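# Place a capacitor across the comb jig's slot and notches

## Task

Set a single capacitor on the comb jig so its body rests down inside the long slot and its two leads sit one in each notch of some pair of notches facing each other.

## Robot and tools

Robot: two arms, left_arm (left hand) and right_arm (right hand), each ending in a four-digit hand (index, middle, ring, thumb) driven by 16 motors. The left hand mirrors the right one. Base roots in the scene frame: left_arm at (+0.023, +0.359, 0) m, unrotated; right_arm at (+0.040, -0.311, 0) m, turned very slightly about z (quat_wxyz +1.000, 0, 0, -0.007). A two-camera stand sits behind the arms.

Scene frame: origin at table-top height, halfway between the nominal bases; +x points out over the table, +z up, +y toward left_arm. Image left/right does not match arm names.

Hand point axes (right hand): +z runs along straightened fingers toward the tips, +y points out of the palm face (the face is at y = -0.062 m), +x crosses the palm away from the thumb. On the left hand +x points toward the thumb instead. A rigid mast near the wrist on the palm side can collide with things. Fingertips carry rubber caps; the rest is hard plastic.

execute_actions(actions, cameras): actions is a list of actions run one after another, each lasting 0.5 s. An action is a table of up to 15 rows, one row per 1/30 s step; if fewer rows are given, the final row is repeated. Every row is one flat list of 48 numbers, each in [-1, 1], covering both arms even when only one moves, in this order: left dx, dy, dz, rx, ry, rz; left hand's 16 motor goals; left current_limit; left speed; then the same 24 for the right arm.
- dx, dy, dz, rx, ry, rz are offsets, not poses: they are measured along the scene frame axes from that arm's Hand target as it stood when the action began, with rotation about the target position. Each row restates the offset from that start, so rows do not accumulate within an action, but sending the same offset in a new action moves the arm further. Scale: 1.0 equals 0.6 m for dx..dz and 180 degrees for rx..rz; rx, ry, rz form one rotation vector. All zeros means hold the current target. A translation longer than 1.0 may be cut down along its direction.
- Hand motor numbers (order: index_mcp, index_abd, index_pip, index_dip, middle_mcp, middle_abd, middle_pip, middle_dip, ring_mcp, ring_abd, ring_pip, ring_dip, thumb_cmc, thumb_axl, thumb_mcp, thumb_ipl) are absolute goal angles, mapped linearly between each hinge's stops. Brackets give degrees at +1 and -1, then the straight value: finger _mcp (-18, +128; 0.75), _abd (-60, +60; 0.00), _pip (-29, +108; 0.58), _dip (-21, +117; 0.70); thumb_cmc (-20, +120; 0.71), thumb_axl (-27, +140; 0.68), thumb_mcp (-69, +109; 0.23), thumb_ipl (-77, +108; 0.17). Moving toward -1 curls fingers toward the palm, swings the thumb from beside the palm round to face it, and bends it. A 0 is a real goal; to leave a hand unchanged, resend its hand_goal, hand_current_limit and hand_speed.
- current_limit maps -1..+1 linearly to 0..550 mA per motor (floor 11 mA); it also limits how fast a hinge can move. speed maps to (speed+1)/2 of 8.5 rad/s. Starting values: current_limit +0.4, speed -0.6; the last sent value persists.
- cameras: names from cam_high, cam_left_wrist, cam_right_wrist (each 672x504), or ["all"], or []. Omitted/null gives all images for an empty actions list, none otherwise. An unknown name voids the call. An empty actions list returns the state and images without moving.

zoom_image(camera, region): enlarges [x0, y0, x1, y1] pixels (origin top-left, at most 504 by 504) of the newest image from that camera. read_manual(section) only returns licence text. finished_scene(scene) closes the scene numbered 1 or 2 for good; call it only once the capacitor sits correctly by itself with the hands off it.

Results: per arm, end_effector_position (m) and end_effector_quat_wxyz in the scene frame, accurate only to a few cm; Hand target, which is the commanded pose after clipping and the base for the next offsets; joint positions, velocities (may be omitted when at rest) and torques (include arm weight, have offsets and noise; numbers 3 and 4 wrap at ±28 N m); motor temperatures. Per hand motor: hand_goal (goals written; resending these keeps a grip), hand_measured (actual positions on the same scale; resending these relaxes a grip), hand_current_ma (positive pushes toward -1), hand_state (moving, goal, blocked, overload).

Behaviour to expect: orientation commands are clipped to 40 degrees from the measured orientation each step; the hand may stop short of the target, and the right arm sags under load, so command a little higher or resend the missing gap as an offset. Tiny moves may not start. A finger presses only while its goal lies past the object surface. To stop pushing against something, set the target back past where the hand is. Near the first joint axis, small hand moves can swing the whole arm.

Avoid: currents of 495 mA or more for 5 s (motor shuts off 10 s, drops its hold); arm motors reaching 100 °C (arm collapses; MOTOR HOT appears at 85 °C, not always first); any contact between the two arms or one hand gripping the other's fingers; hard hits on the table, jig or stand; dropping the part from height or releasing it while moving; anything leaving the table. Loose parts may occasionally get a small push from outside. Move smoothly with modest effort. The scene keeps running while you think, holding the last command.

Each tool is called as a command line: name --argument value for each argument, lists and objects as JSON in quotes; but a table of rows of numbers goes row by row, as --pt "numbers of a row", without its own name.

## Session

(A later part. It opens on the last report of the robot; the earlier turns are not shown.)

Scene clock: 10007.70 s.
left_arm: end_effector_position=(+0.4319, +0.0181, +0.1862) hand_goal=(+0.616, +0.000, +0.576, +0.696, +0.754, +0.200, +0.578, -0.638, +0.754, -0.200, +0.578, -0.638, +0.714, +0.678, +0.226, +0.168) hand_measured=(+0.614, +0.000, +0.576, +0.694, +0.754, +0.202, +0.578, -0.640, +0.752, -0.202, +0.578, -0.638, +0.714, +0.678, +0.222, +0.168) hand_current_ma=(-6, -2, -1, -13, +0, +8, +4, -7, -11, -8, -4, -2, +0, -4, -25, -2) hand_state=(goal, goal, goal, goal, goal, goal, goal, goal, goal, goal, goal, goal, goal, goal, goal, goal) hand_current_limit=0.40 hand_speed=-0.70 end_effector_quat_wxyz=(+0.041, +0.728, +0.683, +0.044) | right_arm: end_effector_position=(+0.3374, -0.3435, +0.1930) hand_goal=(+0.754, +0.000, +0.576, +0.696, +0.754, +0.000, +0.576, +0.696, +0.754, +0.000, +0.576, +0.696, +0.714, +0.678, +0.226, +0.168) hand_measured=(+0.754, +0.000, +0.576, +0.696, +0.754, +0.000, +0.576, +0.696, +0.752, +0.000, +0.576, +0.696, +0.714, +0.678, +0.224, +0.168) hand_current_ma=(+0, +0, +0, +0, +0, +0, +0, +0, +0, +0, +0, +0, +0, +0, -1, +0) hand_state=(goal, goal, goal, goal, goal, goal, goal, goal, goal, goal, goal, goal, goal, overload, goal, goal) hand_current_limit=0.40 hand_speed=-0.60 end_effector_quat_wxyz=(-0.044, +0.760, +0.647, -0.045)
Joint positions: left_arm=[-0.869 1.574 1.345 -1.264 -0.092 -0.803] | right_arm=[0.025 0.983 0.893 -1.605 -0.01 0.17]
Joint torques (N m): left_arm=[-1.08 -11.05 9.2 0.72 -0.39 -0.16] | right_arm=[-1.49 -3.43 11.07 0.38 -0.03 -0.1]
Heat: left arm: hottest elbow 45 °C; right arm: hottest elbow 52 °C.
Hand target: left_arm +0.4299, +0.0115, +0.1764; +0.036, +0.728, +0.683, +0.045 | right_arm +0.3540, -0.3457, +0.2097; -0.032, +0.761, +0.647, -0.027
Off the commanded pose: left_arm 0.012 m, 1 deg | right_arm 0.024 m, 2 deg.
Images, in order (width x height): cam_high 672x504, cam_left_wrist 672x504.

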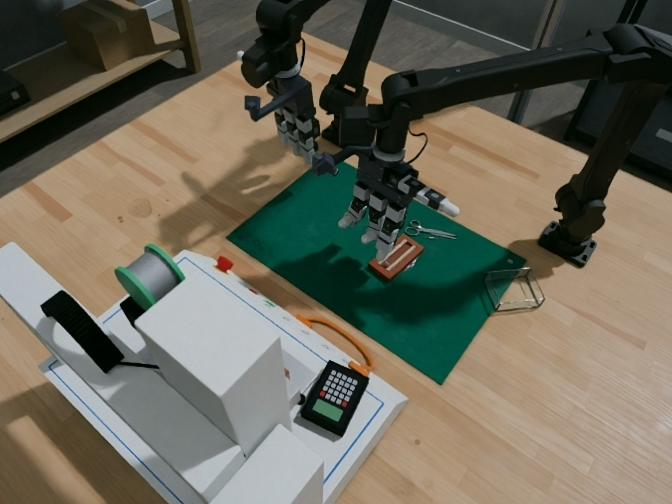

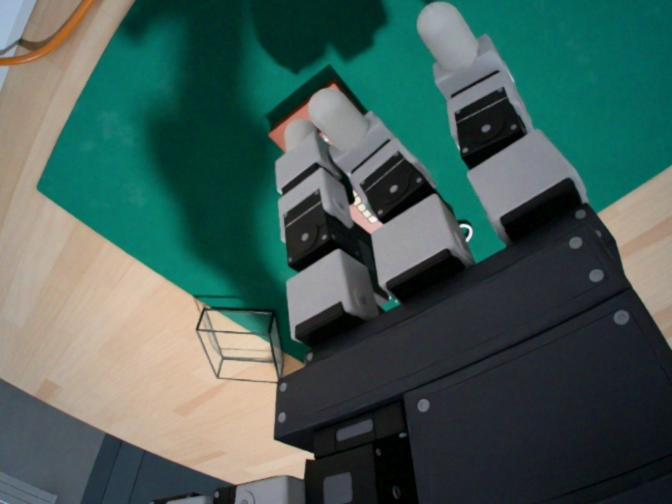

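execute_actions --actions '[[[0,0.006,-0.023,0.0005,0.0083,0,0.616,0,0.576,0.696,0.98,0.2,0.577,-0.638,0.98,-0.2,0.577,-0.638,0.714,0.678,0.226,0.168,0.4,-0.8,0,0,0,0,0,0,0.754,0,0.576,0.696,0.754,0,0.576,0.696,0.754,0,0.576,0.696,0.714,0.678,0.226,0.168,0.4,-0.6]],[[0,0.006,-0.023,0.0005,0.0083,0,0.616,0,0.576,0.696,0.98,0.2,0.577,-0.638,0.98,-0.2,0.577,-0.638,0.714,0.678,0.226,0.168,0.4,-0.8,0,0,0,0,0,0,0.754,0,0.576,0.696,0.754,0,0.576,0.696,0.754,0,0.576,0.696,0.714,0.678,0.226,0.168,0.4,-0.6]]]' --cameras '["cam_left_wrist", "cam_high"]'

zoom_image --camera "cam_high" --region '[360, 225, 430, 295]'

zoom_image --camera "cam_left_wrist" --region '[250, 60, 390, 200]'

Scene clock: 10085.40 s.
left_arm: end_effector_position=(+0.4249, +0.0179, +0.1595) hand_goal=(+0.616, +0.000, +0.576, +0.696, +0.980, +0.200, +0.578, -0.638, +0.980, -0.200, +0.578, -0.638, +0.714, +0.678, +0.226, +0.168) hand_measured=(+0.614, +0.000, +0.576, +0.694, +0.972, +0.202, +0.578, -0.640, +0.972, -0.202, +0.578, -0.638, +0.714, +0.678, +0.222, +0.168) hand_current_ma=(-6, -2, -1, -13, -37, +8, +4, -7, -42, -8, -4, -2, +0, -4, -25, -2) hand_state=(goal, goal, goal, goal, goal, goal, goal, goal, goal, goal, goal, goal, goal, goal, goal, goal) hand_current_limit=0.40 hand_speed=-0.80 end_effector_quat_wxyz=(+0.023, +0.729, +0.683, +0.028) | right_arm: end_effector_position=(+0.3374, -0.3435, +0.1930) hand_goal=(+0.754, +0.000, +0.576, +0.696, +0.754, +0.000, +0.576, +0.696, +0.754, +0.000, +0.576, +0.696, +0.714, +0.678, +0.226, +0.168) hand_measured=(+0.754, +0.000, +0.576, +0.696, +0.754, +0.000, +0.576, +0.696, +0.752, +0.000, +0.576, +0.696, +0.714, +0.678, +0.224, +0.168) hand_current_ma=(+0, +0, +0, +0, +0, +0, +0, +0, +0, +0, +0, +0, +0, +0, -1, +0) hand_state=(goal, goal, goal, goal, goal, goal, goal, goal, goal, goal, goal, goal, goal, overload, goal, goal) hand_current_limit=0.40 hand_speed=-0.60 end_effector_quat_wxyz=(-0.044, +0.760, +0.647, -0.045)
Joint positions: left_arm=[-0.869 1.597 1.313 -1.242 -0.059 -0.802] | right_arm=[0.025 0.983 0.893 -1.605 -0.01 0.17]
Joint torques (N m): left_arm=[0.5 -11.11 8.9 0.59 -0.05 0.01] | right_arm=[-1.61 -3.49 11.03 0.44 -0.01 -0.12]
Heat: left arm: hottest elbow 41 °C; right arm: hottest elbow 52 °C.
Hand target: left_arm +0.4298, +0.0187, +0.1488; +0.017, +0.729, +0.683, +0.027 | right_arm +0.3540, -0.3457, +0.2097; -0.032, +0.761, +0.647, -0.027
Off the commanded pose: left_arm 0.012 m, 1 deg | right_arm 0.024 m, 2 deg.
Images, in order (width x height): cam_high 672x504, cam_left_wrist 672x504.

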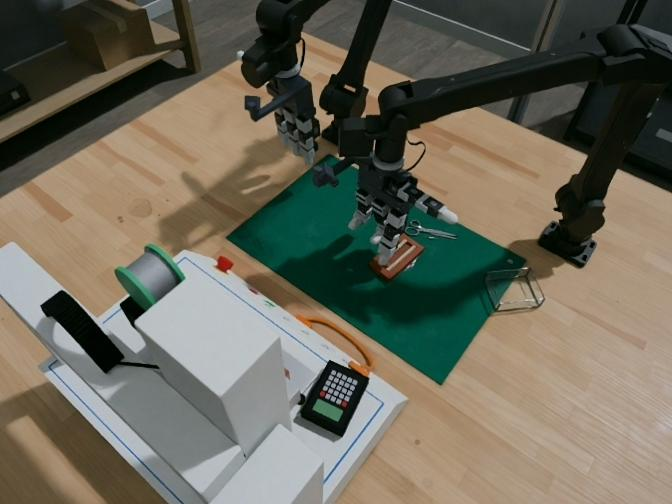

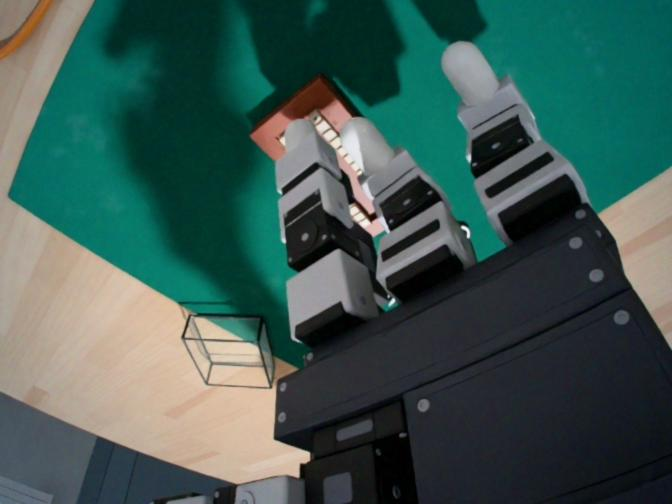

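Scaled by 7.200 from the camera's 672x504 image, which has a finer 960x720 frame.

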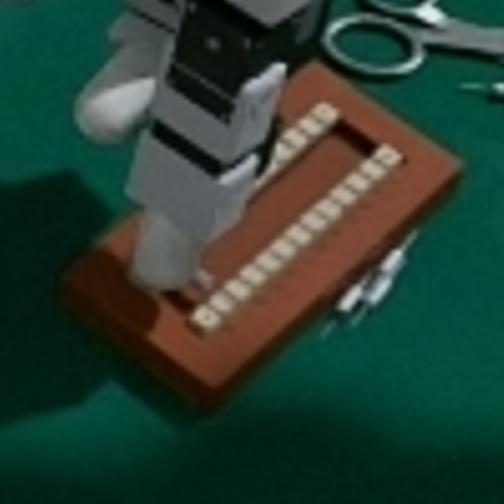

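Scaled by 3.600 from the camera's 672x504 image, which has a finer 960x720 frame.

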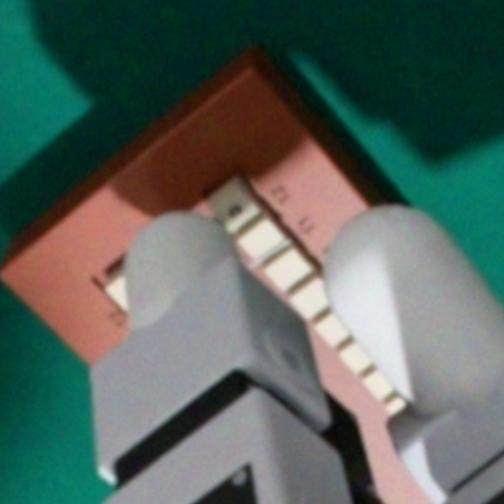

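execute_actions --actions '[[[0.003,0.014,0,0,0,0,0.575,0,0.576,0.696,0.98,0.2,0.577,-0.638,0.98,-0.2,0.577,-0.638,0.714,0.678,0.226,0.168,0.4,-0.8,0,0,0,0,0,0,0.754,0,0.576,0.696,0.754,0,0.576,0.696,0.754,0,0.576,0.696,0.714,0.678,0.226,0.168,0.4,-0.6]]]' --cameras '["cam_left_wrist", "cam_high"]'

zoom_image --camera "cam_high" --region '[365, 240, 415, 290]'

zoom_image --camera "cam_left_wrist" --region '[250, 60, 370, 180]'

Scene clock: 10105.73 s.
left_arm: end_effector_position=(+0.4259, +0.0242, +0.1536) hand_goal=(+0.576, +0.000, +0.576, +0.696, +0.980, +0.200, +0.578, -0.638, +0.980, -0.200, +0.578, -0.638, +0.714, +0.678, +0.226, +0.168) hand_measured=(+0.582, +0.000, +0.576, +0.694, +0.972, +0.202, +0.578, -0.640, +0.972, -0.202, +0.578, -0.638, +0.714, +0.678, +0.222, +0.168) hand_current_ma=(+27, -2, -1, -13, -37, +8, +4, -7, -42, -8, -4, -2, +0, -4, -25, -2) hand_state=(goal, goal, goal, goal, goal, goal, goal, goal, goal, goal, goal, goal, goal, goal, goal, goal) hand_current_limit=0.40 hand_speed=-0.80 end_effector_quat_wxyz=(+0.018, +0.730, +0.682, +0.029) | right_arm: end_effector_position=(+0.3374, -0.3435, +0.1930) hand_goal=(+0.754, +0.000, +0.576, +0.696, +0.754, +0.000, +0.576, +0.696, +0.754, +0.000, +0.576, +0.696, +0.714, +0.678, +0.226, +0.168) hand_measured=(+0.754, +0.000, +0.576, +0.696, +0.754, +0.000, +0.576, +0.696, +0.752, +0.000, +0.576, +0.696, +0.714, +0.678, +0.224, +0.168) hand_current_ma=(+0, +0, +0, +0, +0, +0, +0, +0, +0, +0, +0, +0, +0, +0, -1, +0) hand_state=(goal, goal, goal, goal, goal, goal, goal, goal, goal, goal, goal, goal, goal, overload, goal, goal) hand_current_limit=0.40 hand_speed=-0.60 end_effector_quat_wxyz=(-0.044, +0.760, +0.647, -0.045)
Joint positions: left_arm=[-0.858 1.597 1.298 -1.239 -0.058 -0.79] | right_arm=[0.025 0.983 0.893 -1.605 -0.01 0.17]
Joint torques (N m): left_arm=[0.73 -11.99 8.83 0.61 -0.07 0.03] | right_arm=[-1.67 -3.37 11.18 0.4 0 -0.11]
Heat: left arm: hottest elbow 41 °C; right arm: hottest elbow 52 °C.
Hand target: left_arm +0.4317, +0.0271, +0.1489; +0.017, +0.729, +0.683, +0.027 | right_arm +0.3540, -0.3457, +0.2097; -0.032, +0.761, +0.647, -0.027
Off the commanded pose: left_arm 0.008 m, 0 deg | right_arm 0.024 m, 2 deg.
Images, in order (width x height): cam_high 672x504, cam_left_wrist 672x504.

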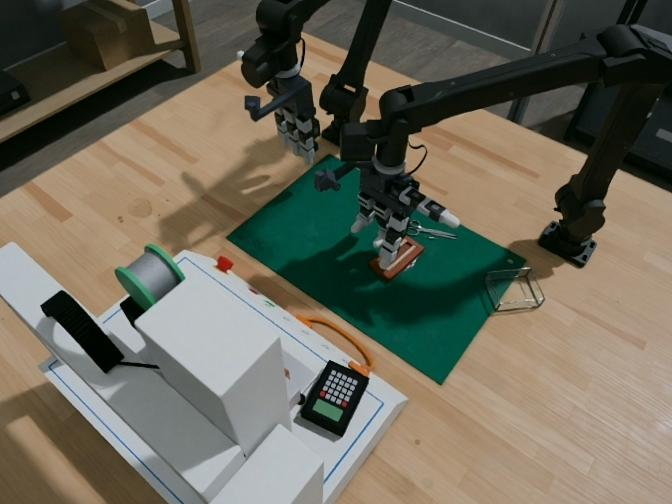

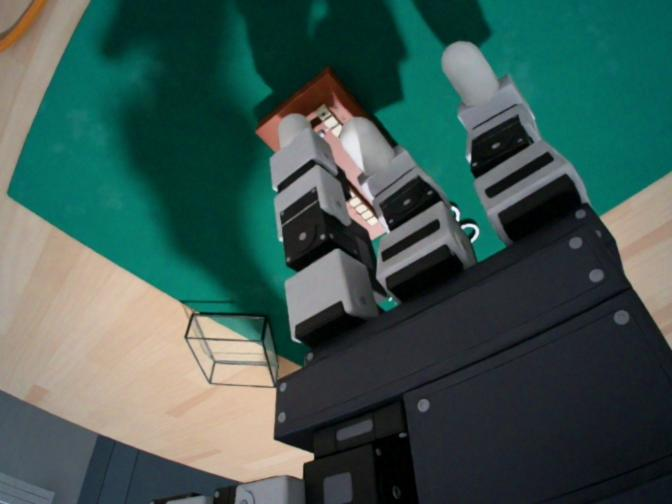

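Scaled by 10.080 from the camera's 672x504 image, which has a finer 960x720 frame.

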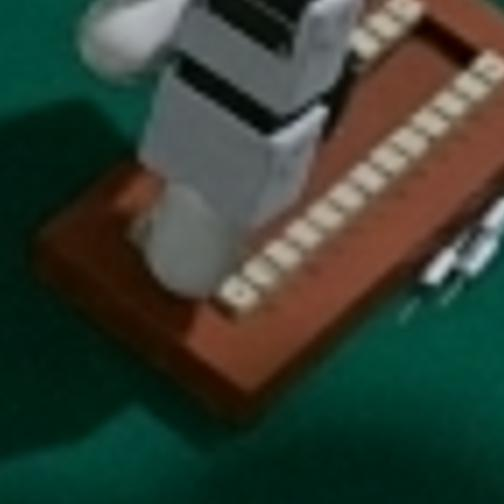

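Scaled by 4.200 from the camera's 672x504 image, which has a finer 960x720 frame.

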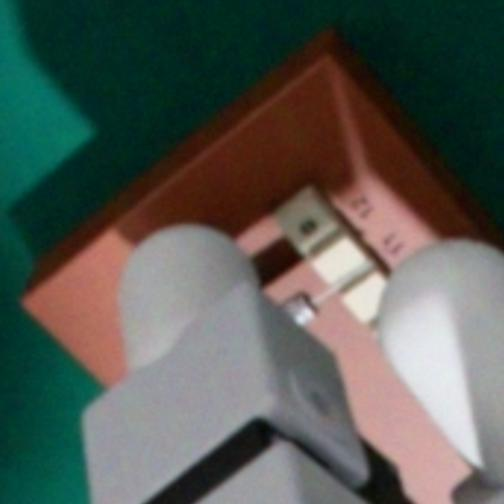

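execute_actions --actions '[[[0.0,0.0,-0.006,0,0,0,0.575,0,0.576,0.696,0.98,0.2,0.577,-0.638,0.98,-0.2,0.577,-0.638,0.714,0.678,0.226,0.168,0.4,-0.8,0,0,0,0,0,0,0.754,0,0.576,0.696,0.754,0,0.576,0.696,0.754,0,0.576,0.696,0.714,0.678,0.226,0.168,0.4,-0.6]]]' --cameras '["cam_left_wrist", "cam_high"]'

zoom_image --camera "cam_high" --region '[365, 240, 415, 290]'

zoom_image --camera "cam_left_wrist" --region '[250, 60, 370, 180]'

Scene clock: 10133.50 s.
left_arm: end_effector_position=(+0.4260, +0.0241, +0.1516) hand_goal=(+0.576, +0.000, +0.576, +0.696, +0.980, +0.200, +0.578, -0.638, +0.980, -0.200, +0.578, -0.638, +0.714, +0.678, +0.226, +0.168) hand_measured=(+0.582, +0.000, +0.576, +0.694, +0.972, +0.202, +0.578, -0.640, +0.972, -0.202, +0.578, -0.638, +0.714, +0.678, +0.222, +0.168) hand_current_ma=(+27, -2, -1, -13, -37, +8, +4, -7, -42, -8, -4, -2, +0, -4, -25, -2) hand_state=(goal, goal, goal, goal, goal, goal, goal, goal, goal, goal, goal, goal, goal, goal, goal, goal) hand_current_limit=0.40 hand_speed=-0.80 end_effector_quat_wxyz=(+0.019, +0.730, +0.682, +0.029) | right_arm: end_effector_position=(+0.3374, -0.3435, +0.1930) hand_goal=(+0.754, +0.000, +0.576, +0.696, +0.754, +0.000, +0.576, +0.696, +0.754, +0.000, +0.576, +0.696, +0.714, +0.678, +0.226, +0.168) hand_measured=(+0.754, +0.000, +0.576, +0.696, +0.754, +0.000, +0.576, +0.696, +0.752, +0.000, +0.576, +0.696, +0.714, +0.678, +0.224, +0.168) hand_current_ma=(+0, +0, +0, +0, +0, +0, +0, +0, +0, +0, +0, +0, +0, +0, -1, +0) hand_state=(goal, goal, goal, goal, goal, goal, goal, goal, goal, goal, goal, goal, goal, overload, goal, goal) hand_current_limit=0.40 hand_speed=-0.60 end_effector_quat_wxyz=(-0.044, +0.760, +0.647, -0.045)
Joint positions: left_arm=[-0.858 1.597 1.293 -1.23 -0.058 -0.789] | right_arm=[0.025 0.983 0.893 -1.605 -0.01 0.17]
Joint torques (N m): left_arm=[0.79 -11.81 8.77 0.59 -0.08 0.02] | right_arm=[-2.02 -3.19 11.07 0.4 -0.02 -0.09]
Heat: left arm: hottest elbow 41 °C; right arm: hottest elbow 52 °C.
Hand target: left_arm +0.4317, +0.0271, +0.1453; +0.017, +0.729, +0.683, +0.027 | right_arm +0.3540, -0.3457, +0.2097; -0.032, +0.761, +0.647, -0.027
Off the commanded pose: left_arm 0.009 m, 0 deg | right_arm 0.024 m, 2 deg.
Images, in order (width x height): cam_high 672x504, cam_left_wrist 672x504.

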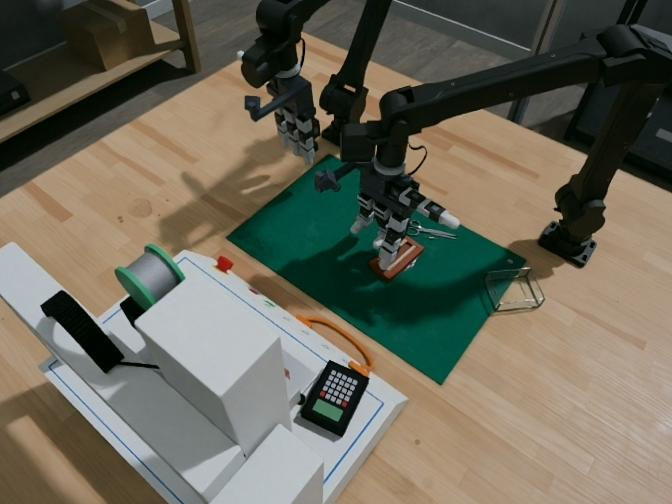

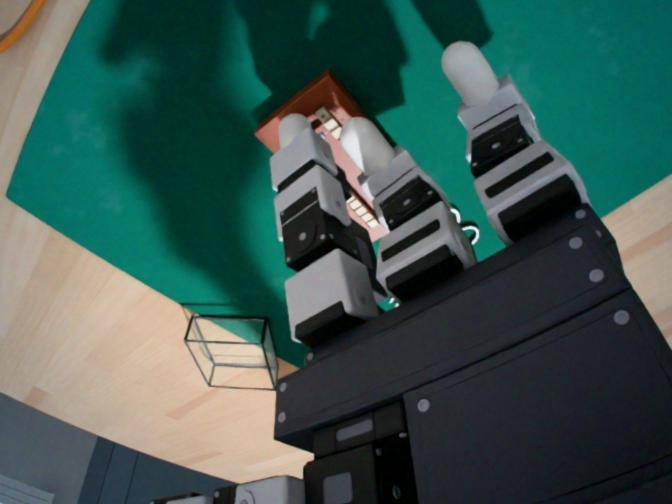

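Scaled by 10.080 from the camera's 672x504 image, which has a finer 960x720 frame.

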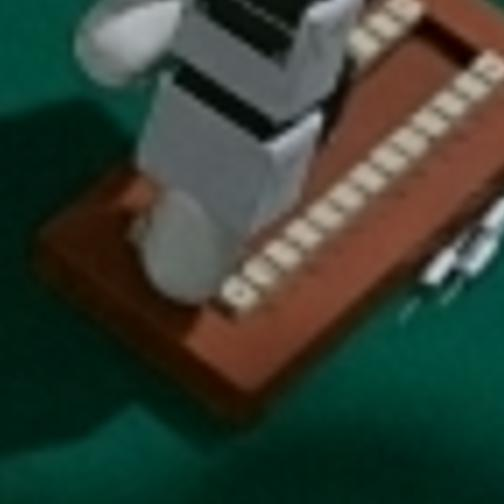

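Scaled by 4.200 from the camera's 672x504 image, which has a finer 960x720 frame.

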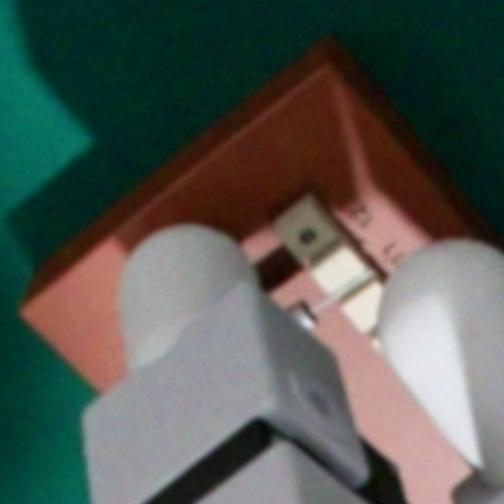

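execute_actions --actions '[[[0.0,0.0,-0.0075,0,0,0,0.575,0,0.576,0.696,0.98,0.2,0.577,-0.638,0.98,-0.2,0.577,-0.638,0.714,0.678,0.226,0.168,0.4,-0.8,0,0,0,0,0,0,0.754,0,0.576,0.696,0.754,0,0.576,0.696,0.754,0,0.576,0.696,0.714,0.678,0.226,0.168,0.4,-0.6]]]' --cameras '["cam_left_wrist", "cam_high"]'

zoom_image --camera "cam_left_wrist" --region '[250, 60, 370, 180]'

Scene clock: 10141.40 s.
left_arm: end_effector_position=(+0.4260, +0.0240, +0.1490) hand_goal=(+0.576, +0.000, +0.576, +0.696, +0.980, +0.200, +0.578, -0.638, +0.980, -0.200, +0.578, -0.638, +0.714, +0.678, +0.226, +0.168) hand_measured=(+0.582, +0.000, +0.576, +0.694, +0.972, +0.202, +0.578, -0.640, +0.972, -0.202, +0.578, -0.638, +0.714, +0.678, +0.222, +0.168) hand_current_ma=(+27, -2, -1, -13, -37, +8, +4, -7, -42, -8, -4, -2, +0, -4, -25, -2) hand_state=(goal, goal, goal, goal, goal, goal, goal, goal, goal, goal, goal, goal, goal, goal, goal, goal) hand_current_limit=0.40 hand_speed=-0.80 end_effector_quat_wxyz=(+0.021, +0.730, +0.682, +0.028) | right_arm: end_effector_position=(+0.3374, -0.3435, +0.1930) hand_goal=(+0.754, +0.000, +0.576, +0.696, +0.754, +0.000, +0.576, +0.696, +0.754, +0.000, +0.576, +0.696, +0.714, +0.678, +0.226, +0.168) hand_measured=(+0.754, +0.000, +0.576, +0.696, +0.754, +0.000, +0.576, +0.696, +0.752, +0.000, +0.576, +0.696, +0.714, +0.678, +0.224, +0.168) hand_current_ma=(+0, +0, +0, +0, +0, +0, +0, +0, +0, +0, +0, +0, +0, +0, -1, +0) hand_state=(goal, goal, goal, goal, goal, goal, goal, goal, goal, goal, goal, goal, goal, overload, goal, goal) hand_current_limit=0.40 hand_speed=-0.60 end_effector_quat_wxyz=(-0.044, +0.760, +0.647, -0.045)
Joint positions: left_arm=[-0.858 1.597 1.285 -1.218 -0.058 -0.789] | right_arm=[0.025 0.983 0.893 -1.605 -0.01 0.17]
Joint torques (N m): left_arm=[0.79 -11.46 8.69 0.61 -0.07 0.03] | right_arm=[-1.67 -3.02 11.14 0.32 -0.01 -0.1]
Heat: left arm: hottest elbow 41 °C; right arm: hottest elbow 52 °C.
Hand target: left_arm +0.4317, +0.0272, +0.1407; +0.017, +0.729, +0.683, +0.027 | right_arm +0.3540, -0.3457, +0.2097; -0.032, +0.761, +0.647, -0.027
Off the commanded pose: left_arm 0.010 m, 1 deg | right_arm 0.024 m, 2 deg.
Images, in order (width x height): cam_high 672x504, cam_left_wrist 672x504.

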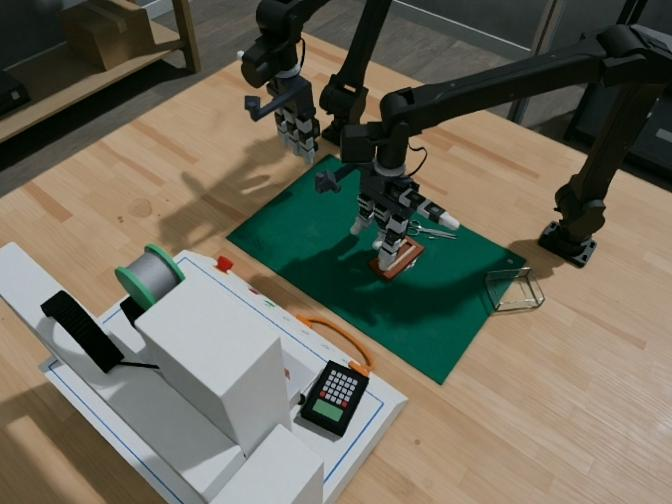

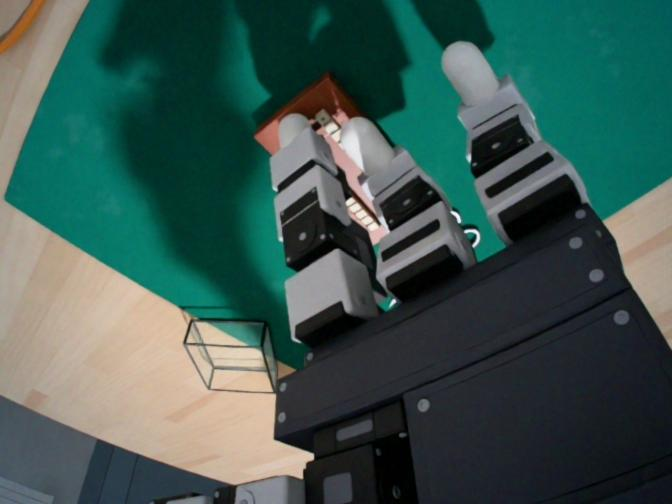

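Scaled by 4.200 from the camera's 672x504 image, which has a finer 960x720 frame.

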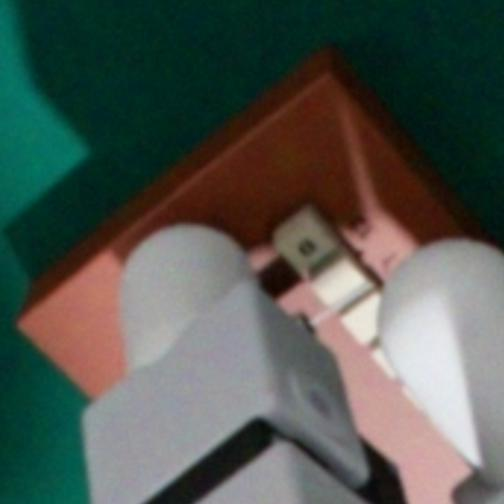

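execute_actions --actions '[[[0.0,0.0,-0.007,0,0,0,0.575,0,0.576,0.696,0.98,0.2,0.577,-0.638,0.98,-0.2,0.577,-0.638,0.714,0.678,0.226,0.168,0.4,-0.8,0,0,0,0,0,0,0.754,0,0.576,0.696,0.754,0,0.576,0.696,0.754,0,0.576,0.696,0.714,0.678,0.226,0.168,0.4,-0.6]]]' --cameras '["cam_left_wrist", "cam_high"]'

zoom_image --camera "cam_left_wrist" --region '[270, 80, 360, 170]'

zoom_image --camera "cam_high" --region '[370, 245, 410, 285]'

Scene clock: 10171.90 s.
left_arm: end_effector_position=(+0.4262, +0.0237, +0.1479) hand_goal=(+0.576, +0.000, +0.576, +0.696, +0.980, +0.200, +0.578, -0.638, +0.980, -0.200, +0.578, -0.638, +0.714, +0.678, +0.226, +0.168) hand_measured=(+0.580, +0.002, +0.576, +0.694, +0.972, +0.202, +0.578, -0.640, +0.972, -0.202, +0.578, -0.638, +0.714, +0.678, +0.222, +0.168) hand_current_ma=(+17, +7, -1, -13, -37, +8, +4, -7, -42, -8, -4, -2, +0, -4, -25, -2) hand_state=(goal, goal, goal, goal, goal, goal, goal, goal, goal, goal, goal, goal, goal, goal, goal, goal) hand_current_limit=0.40 hand_speed=-0.80 end_effector_quat_wxyz=(+0.023, +0.730, +0.682, +0.028) | right_arm: end_effector_position=(+0.3374, -0.3435, +0.1930) hand_goal=(+0.754, +0.000, +0.576, +0.696, +0.754, +0.000, +0.576, +0.696, +0.754, +0.000, +0.576, +0.696, +0.714, +0.678, +0.226, +0.168) hand_measured=(+0.754, +0.000, +0.576, +0.696, +0.754, +0.000, +0.576, +0.696, +0.752, +0.000, +0.576, +0.696, +0.714, +0.678, +0.224, +0.168) hand_current_ma=(+0, +0, +0, +0, +0, +0, +0, +0, +0, +0, +0, +0, +0, +0, -1, +0) hand_state=(goal, goal, goal, goal, goal, goal, goal, goal, goal, goal, goal, goal, goal, overload, goal, goal) hand_current_limit=0.40 hand_speed=-0.60 end_effector_quat_wxyz=(-0.044, +0.760, +0.647, -0.045)
Joint positions: left_arm=[-0.858 1.597 1.281 -1.211 -0.058 -0.789] | right_arm=[0.025 0.983 0.893 -1.605 -0.01 0.17]
Joint torques (N m): left_arm=[0.79 -11.28 8.36 0.76 -0.07 0.03] | right_arm=[-1.61 -3.31 11.21 0.36 -0.02 -0.09]
Heat: left arm: hottest elbow 41 °C; right arm: hottest elbow 52 °C.
Hand target: left_arm +0.4316, +0.0272, +0.1365; +0.017, +0.729, +0.683, +0.027 | right_arm +0.3540, -0.3457, +0.2097; -0.032, +0.761, +0.647, -0.027
Off the commanded pose: left_arm 0.013 m, 1 deg | right_arm 0.024 m, 2 deg.
Images, in order (width x height): cam_high 672x504, cam_left_wrist 672x504.

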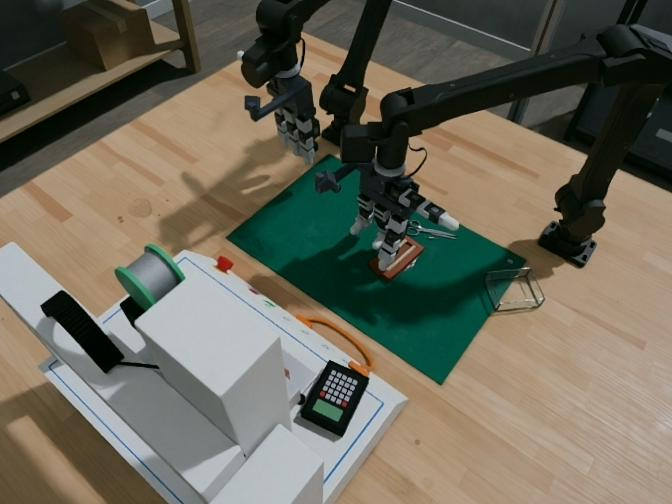

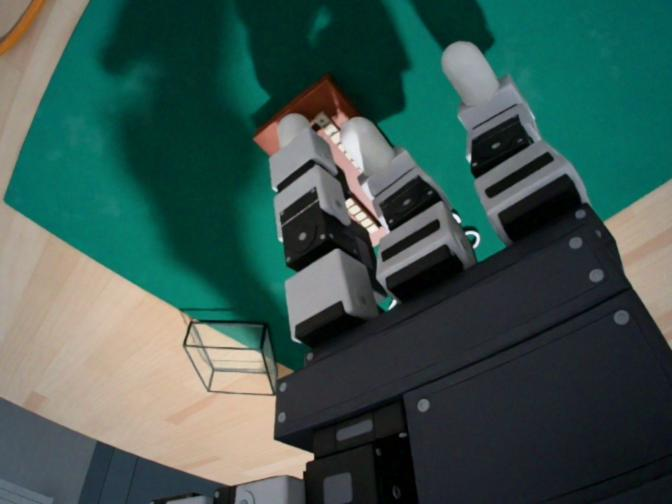

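Scaled by 5.600 from the camera's 672x504 image, which has a finer 960x720 frame.

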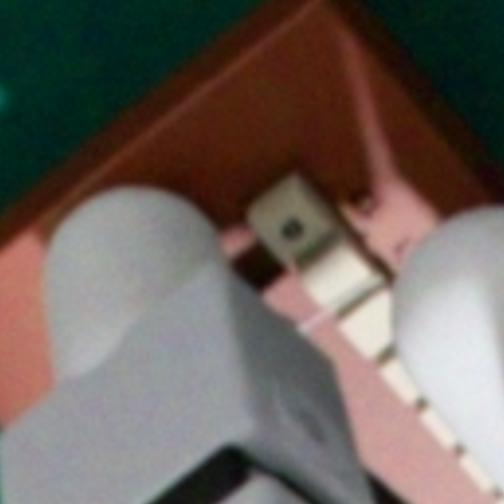

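Scaled by 12.600 from the camera's 672x504 image, which has a finer 960x720 frame.

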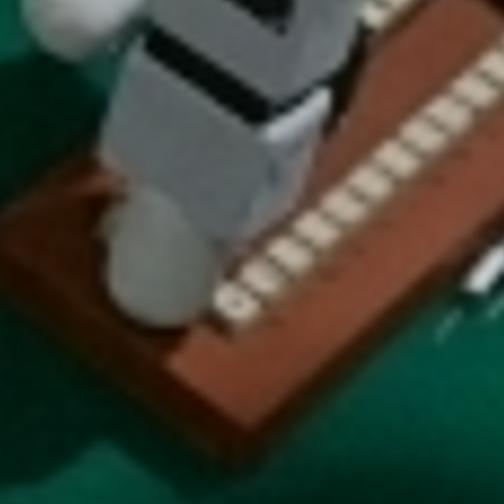

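execute_actions --actions '[[[0.0,0.0,0,0,0,0,0.681,0,0.396,0.696,0.98,0.2,0.577,-0.638,0.98,-0.2,0.577,-0.638,0.714,0.678,0.226,0.168,0.4,-0.93,0,0,0,0,0,0,0.754,0,0.576,0.696,0.754,0,0.576,0.696,0.754,0,0.576,0.696,0.714,0.678,0.226,0.168,0.4,-0.6]],[[0.0,0.0,0,0,0,0,0.793,0,0.257,0.696,0.98,0.2,0.577,-0.638,0.98,-0.2,0.577,-0.638,0.714,0.678,0.226,0.168,0.4,-0.93,0,0,0,0,0,0,0.754,0,0.576,0.696,0.754,0,0.576,0.696,0.754,0,0.576,0.696,0.714,0.678,0.226,0.168,0.4,-0.6]]]' --cameras '["cam_left_wrist", "cam_high"]'

zoom_image --camera "cam_left_wrist" --region '[270, 80, 360, 170]'

zoom_image --camera "cam_high" --region '[370, 245, 410, 285]'

Scene clock: 10221.07 s.
left_arm: end_effector_position=(+0.4275, +0.0227, +0.1482) hand_goal=(+0.794, +0.000, +0.258, +0.696, +0.980, +0.200, +0.578, -0.638, +0.980, -0.200, +0.578, -0.638, +0.714, +0.678, +0.226, +0.168) hand_measured=(+0.790, +0.002, +0.262, +0.694, +0.972, +0.202, +0.578, -0.640, +0.972, -0.202, +0.578, -0.638, +0.714, +0.678, +0.222, +0.168) hand_current_ma=(-20, +12, +20, -14, -37, +8, +4, -7, -41, -8, -4, -2, +0, -4, -25, -2) hand_state=(goal, goal, goal, goal, goal, goal, goal, goal, goal, goal, goal, goal, goal, goal, goal, goal) hand_current_limit=0.40 hand_speed=-0.93 end_effector_quat_wxyz=(+0.026, +0.730, +0.682, +0.028) | right_arm: end_effector_position=(+0.3374, -0.3435, +0.1930) hand_goal=(+0.754, +0.000, +0.576, +0.696, +0.754, +0.000, +0.576, +0.696, +0.754, +0.000, +0.576, +0.696, +0.714, +0.678, +0.226, +0.168) hand_measured=(+0.754, +0.000, +0.576, +0.696, +0.754, +0.000, +0.576, +0.696, +0.752, +0.000, +0.576, +0.696, +0.714, +0.678, +0.224, +0.168) hand_current_ma=(+0, +0, +0, +0, +0, +0, +0, +0, +0, +0, +0, +0, +0, +0, -1, +0) hand_state=(goal, goal, goal, goal, goal, goal, goal, goal, goal, goal, goal, goal, goal, overload, goal, goal) hand_current_limit=0.40 hand_speed=-0.60 end_effector_quat_wxyz=(-0.044, +0.760, +0.647, -0.045)
Joint positions: left_arm=[-0.857 1.597 1.281 -1.205 -0.058 -0.788] | right_arm=[0.025 0.983 0.893 -1.605 -0.01 0.17]
Joint torques (N m): left_arm=[0.73 -11.22 8.38 0.5 -0.06 0.01] | right_arm=[-1.61 -3.37 11.21 0.32 -0.03 -0.1]
Heat: left arm: hottest elbow 40 °C; right arm: hottest elbow 52 °C.
Hand target: left_arm +0.4316, +0.0272, +0.1365; +0.017, +0.729, +0.683, +0.027 | right_arm +0.3540, -0.3457, +0.2097; -0.032, +0.761, +0.647, -0.027
Off the commanded pose: left_arm 0.013 m, 1 deg | right_arm 0.024 m, 2 deg.
Images, in order (width x height): cam_high 672x504, cam_left_wrist 672x504.

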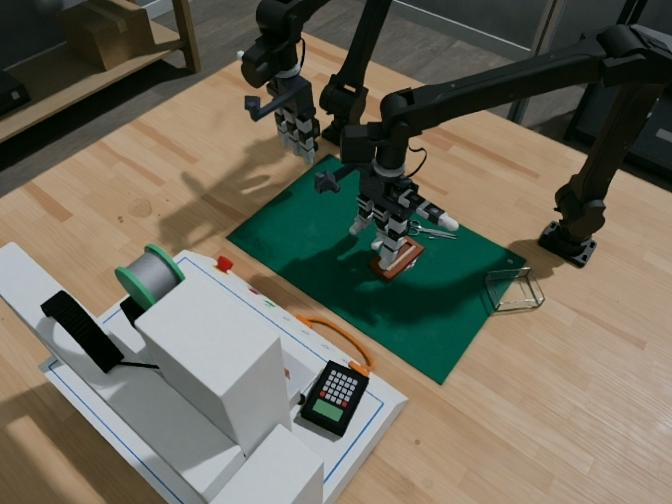

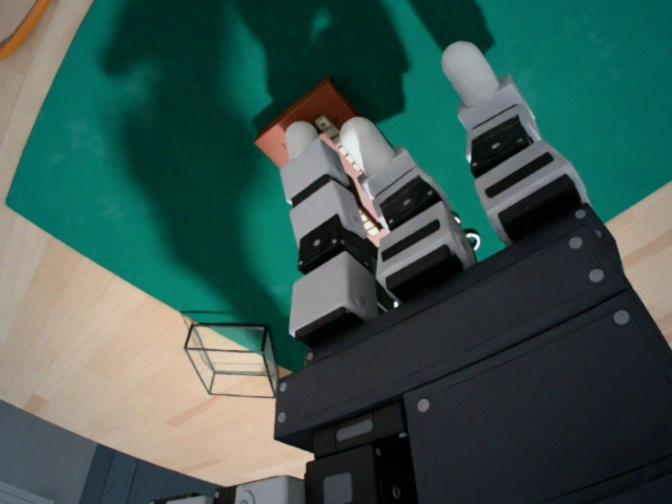

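Scaled by 5.600 from the camera's 672x504 image, which has a finer 960x720 frame.

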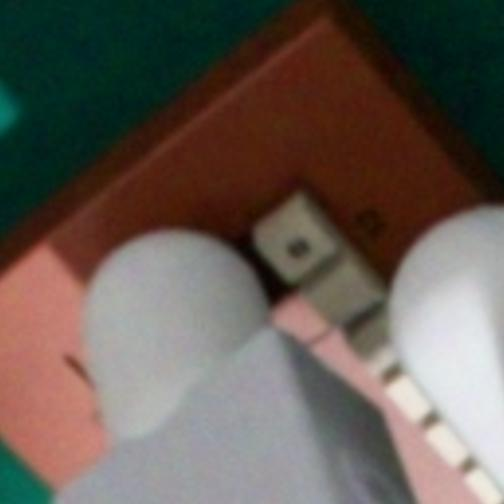

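Scaled by 12.600 from the camera's 672x504 image, which has a finer 960x720 frame.

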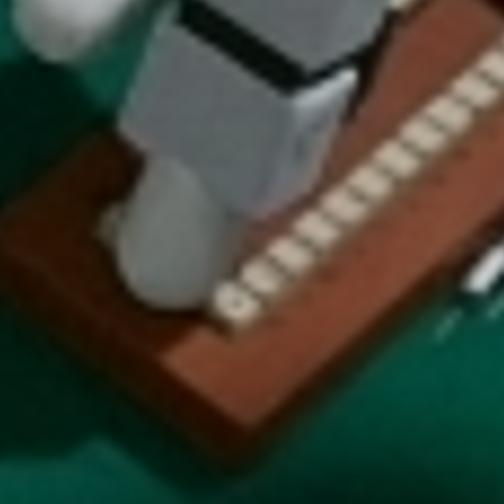

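execute_actions --actions '[[[0.0,0.0,0,0,0,0,0.847,0,0.2,0.696,0.98,0.2,0.577,-0.638,0.98,-0.2,0.577,-0.638,0.714,0.678,0.226,0.168,0.4,-0.95,0,0,0,0,0,0,0.754,0,0.576,0.696,0.754,0,0.576,0.696,0.754,0,0.576,0.696,0.714,0.678,0.226,0.168,0.4,-0.6]]]' --cameras '["cam_left_wrist", "cam_high"]'

zoom_image --camera "cam_left_wrist" --region '[270, 80, 360, 170]'

zoom_image --camera "cam_high" --region '[370, 245, 410, 285]'

Scene clock: 10236.77 s.
left_arm: end_effector_position=(+0.4275, +0.0227, +0.1482) hand_goal=(+0.848, +0.000, +0.200, +0.696, +0.980, +0.200, +0.578, -0.638, +0.980, -0.200, +0.578, -0.638, +0.714, +0.678, +0.226, +0.168) hand_measured=(+0.842, +0.002, +0.204, +0.694, +0.972, +0.202, +0.578, -0.640, +0.972, -0.202, +0.578, -0.638, +0.714, +0.678, +0.222, +0.168) hand_current_ma=(-27, +12, +20, -14, -37, +8, +4, -7, -41, -8, -4, -2, +0, -4, -25, -2) hand_state=(goal, goal, goal, goal, goal, goal, goal, goal, goal, goal, goal, goal, goal, goal, goal, goal) hand_current_limit=0.40 hand_speed=-0.95 end_effector_quat_wxyz=(+0.026, +0.730, +0.682, +0.028) | right_arm: end_effector_position=(+0.3374, -0.3435, +0.1930) hand_goal=(+0.754, +0.000, +0.576, +0.696, +0.754, +0.000, +0.576, +0.696, +0.754, +0.000, +0.576, +0.696, +0.714, +0.678, +0.226, +0.168) hand_measured=(+0.754, +0.000, +0.576, +0.696, +0.754, +0.000, +0.576, +0.696, +0.752, +0.000, +0.576, +0.696, +0.714, +0.678, +0.224, +0.168) hand_current_ma=(+0, +0, +0, +0, +0, +0, +0, +0, +0, +0, +0, +0, +0, +0, -1, +0) hand_state=(goal, goal, goal, goal, goal, goal, goal, goal, goal, goal, goal, goal, goal, overload, goal, goal) hand_current_limit=0.40 hand_speed=-0.60 end_effector_quat_wxyz=(-0.044, +0.760, +0.647, -0.045)
Joint positions: left_arm=[-0.857 1.597 1.281 -1.205 -0.058 -0.788] | right_arm=[0.025 0.983 0.893 -1.605 -0.01 0.17]
Joint torques (N m): left_arm=[0.73 -11.22 8.38 0.54 -0.06 0.02] | right_arm=[-1.79 -3.19 11.02 0.49 -0.02 -0.09]
Heat: left arm: hottest elbow 40 °C; right arm: hottest elbow 52 °C.
Hand target: left_arm +0.4316, +0.0272, +0.1365; +0.017, +0.729, +0.683, +0.027 | right_arm +0.3540, -0.3457, +0.2097; -0.032, +0.761, +0.647, -0.027
Off the commanded pose: left_arm 0.013 m, 1 deg | right_arm 0.024 m, 2 deg.
Images, in order (width x height): cam_high 672x504, cam_left_wrist 672x504.

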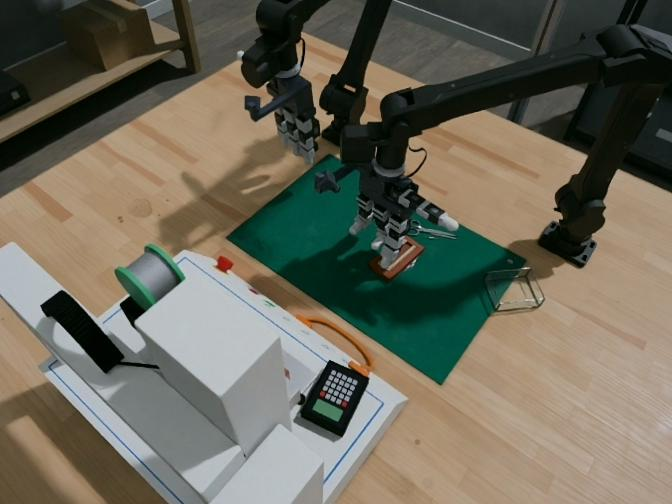

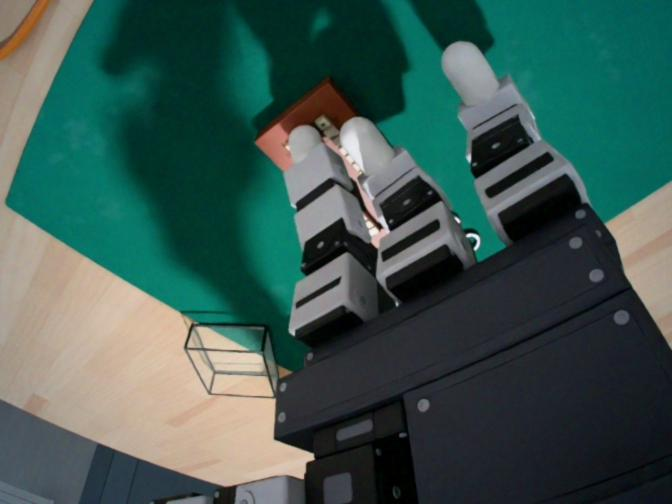

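Scaled by 5.600 from the camera's 672x504 image, which has a finer 960x720 frame.

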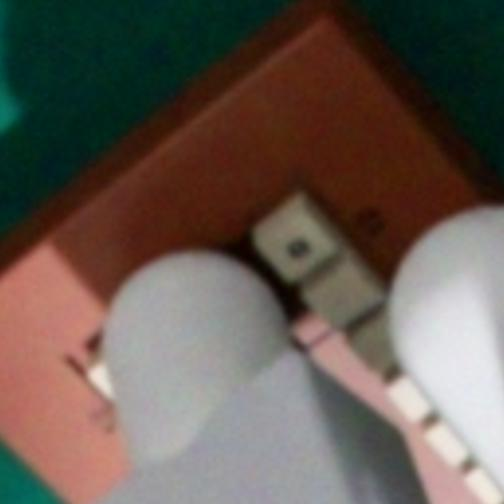

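Scaled by 12.600 from the camera's 672x504 image, which has a finer 960x720 frame.

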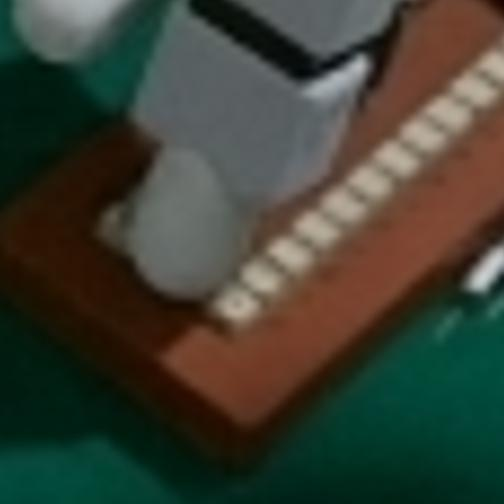

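execute_actions --actions '[[[0.0,0.0,0,0,0,0,0.868,0,0.182,0.696,0.98,0.2,0.577,-0.638,0.98,-0.2,0.577,-0.638,0.714,0.678,0.226,0.168,0.4,-0.95,0,0,0,0,0,0,0.754,0,0.576,0.696,0.754,0,0.576,0.696,0.754,0,0.576,0.696,0.714,0.678,0.226,0.168,0.4,-0.6]]]' --cameras '["cam_left_wrist", "cam_high"]'

zoom_image --camera "cam_left_wrist" --region '[290, 100, 360, 170]'

zoom_image --camera "cam_high" --region '[370, 245, 410, 285]'

Scene clock: 10251.60 s.
left_arm: end_effector_position=(+0.4275, +0.0227, +0.1482) hand_goal=(+0.868, +0.000, +0.182, +0.696, +0.980, +0.200, +0.578, -0.638, +0.980, -0.200, +0.578, -0.638, +0.714, +0.678, +0.226, +0.168) hand_measured=(+0.862, +0.002, +0.186, +0.694, +0.972, +0.202, +0.578, -0.640, +0.972, -0.202, +0.578, -0.638, +0.714, +0.678, +0.222, +0.168) hand_current_ma=(-29, +12, +20, -14, -37, +8, +4, -7, -41, -8, -4, -2, +0, -4, -25, -2) hand_state=(goal, goal, goal, goal, goal, goal, goal, goal, goal, goal, goal, goal, goal, goal, goal, goal) hand_current_limit=0.40 hand_speed=-0.95 end_effector_quat_wxyz=(+0.026, +0.730, +0.682, +0.028) | right_arm: end_effector_position=(+0.3374, -0.3435, +0.1930) hand_goal=(+0.754, +0.000, +0.576, +0.696, +0.754, +0.000, +0.576, +0.696, +0.754, +0.000, +0.576, +0.696, +0.714, +0.678, +0.226, +0.168) hand_measured=(+0.754, +0.000, +0.576, +0.696, +0.754, +0.000, +0.576, +0.696, +0.752, +0.000, +0.576, +0.696, +0.714, +0.678, +0.224, +0.168) hand_current_ma=(+0, +0, +0, +0, +0, +0, +0, +0, +0, +0, +0, +0, +0, +0, -1, +0) hand_state=(goal, goal, goal, goal, goal, goal, goal, goal, goal, goal, goal, goal, goal, overload, goal, goal) hand_current_limit=0.40 hand_speed=-0.60 end_effector_quat_wxyz=(-0.044, +0.760, +0.647, -0.045)
Joint positions: left_arm=[-0.857 1.597 1.281 -1.205 -0.058 -0.788] | right_arm=[0.025 0.983 0.893 -1.605 -0.01 0.17]
Joint torques (N m): left_arm=[0.73 -11.28 8.36 0.51 -0.05 0.01] | right_arm=[-2.02 -3.72 11.12 0.29 -0.01 -0.12]
Heat: left arm: hottest elbow 40 °C; right arm: hottest elbow 52 °C.
Hand target: left_arm +0.4316, +0.0272, +0.1365; +0.017, +0.729, +0.683, +0.027 | right_arm +0.3540, -0.3457, +0.2097; -0.032, +0.761, +0.647, -0.027
Off the commanded pose: left_arm 0.013 m, 1 deg | right_arm 0.024 m, 2 deg.
Images, in order (width x height): cam_high 672x504, cam_left_wrist 672x504.

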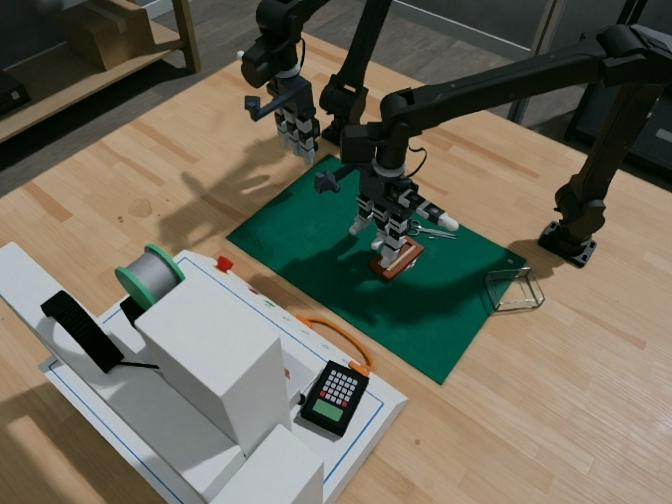

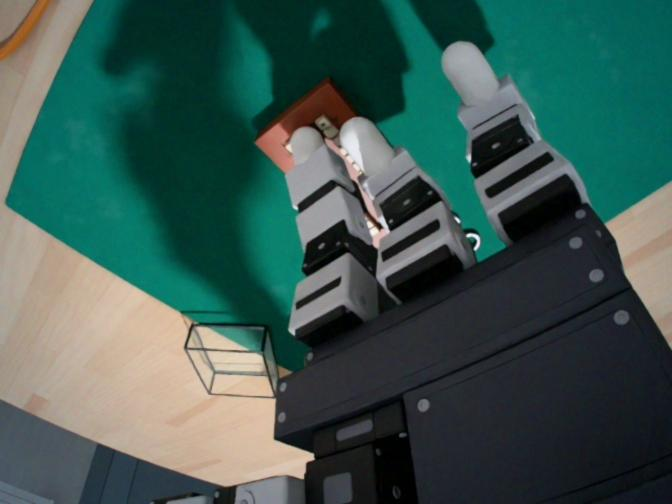

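Scaled by 7.200 from the camera's 672x504 image, which has a finer 960x720 frame.

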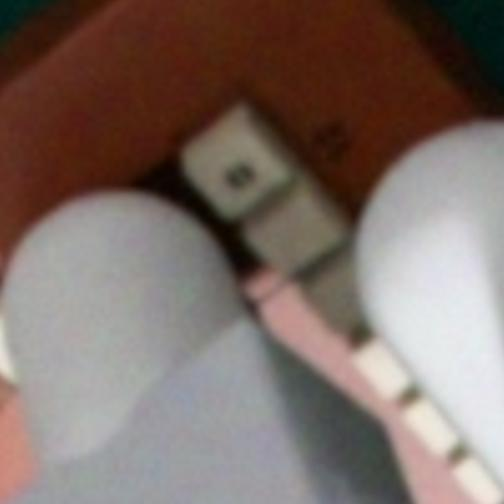

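Scaled by 12.600 from the camera's 672x504 image, which has a finer 960x720 frame.

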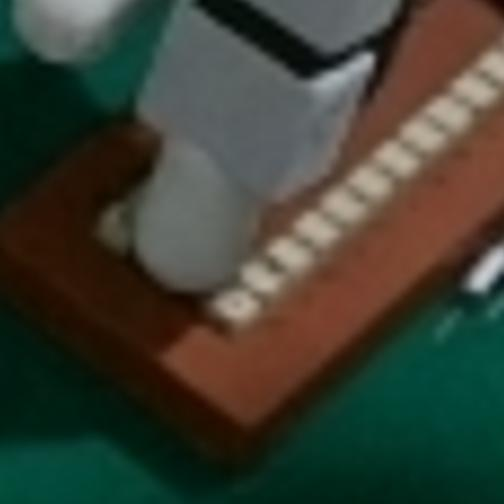

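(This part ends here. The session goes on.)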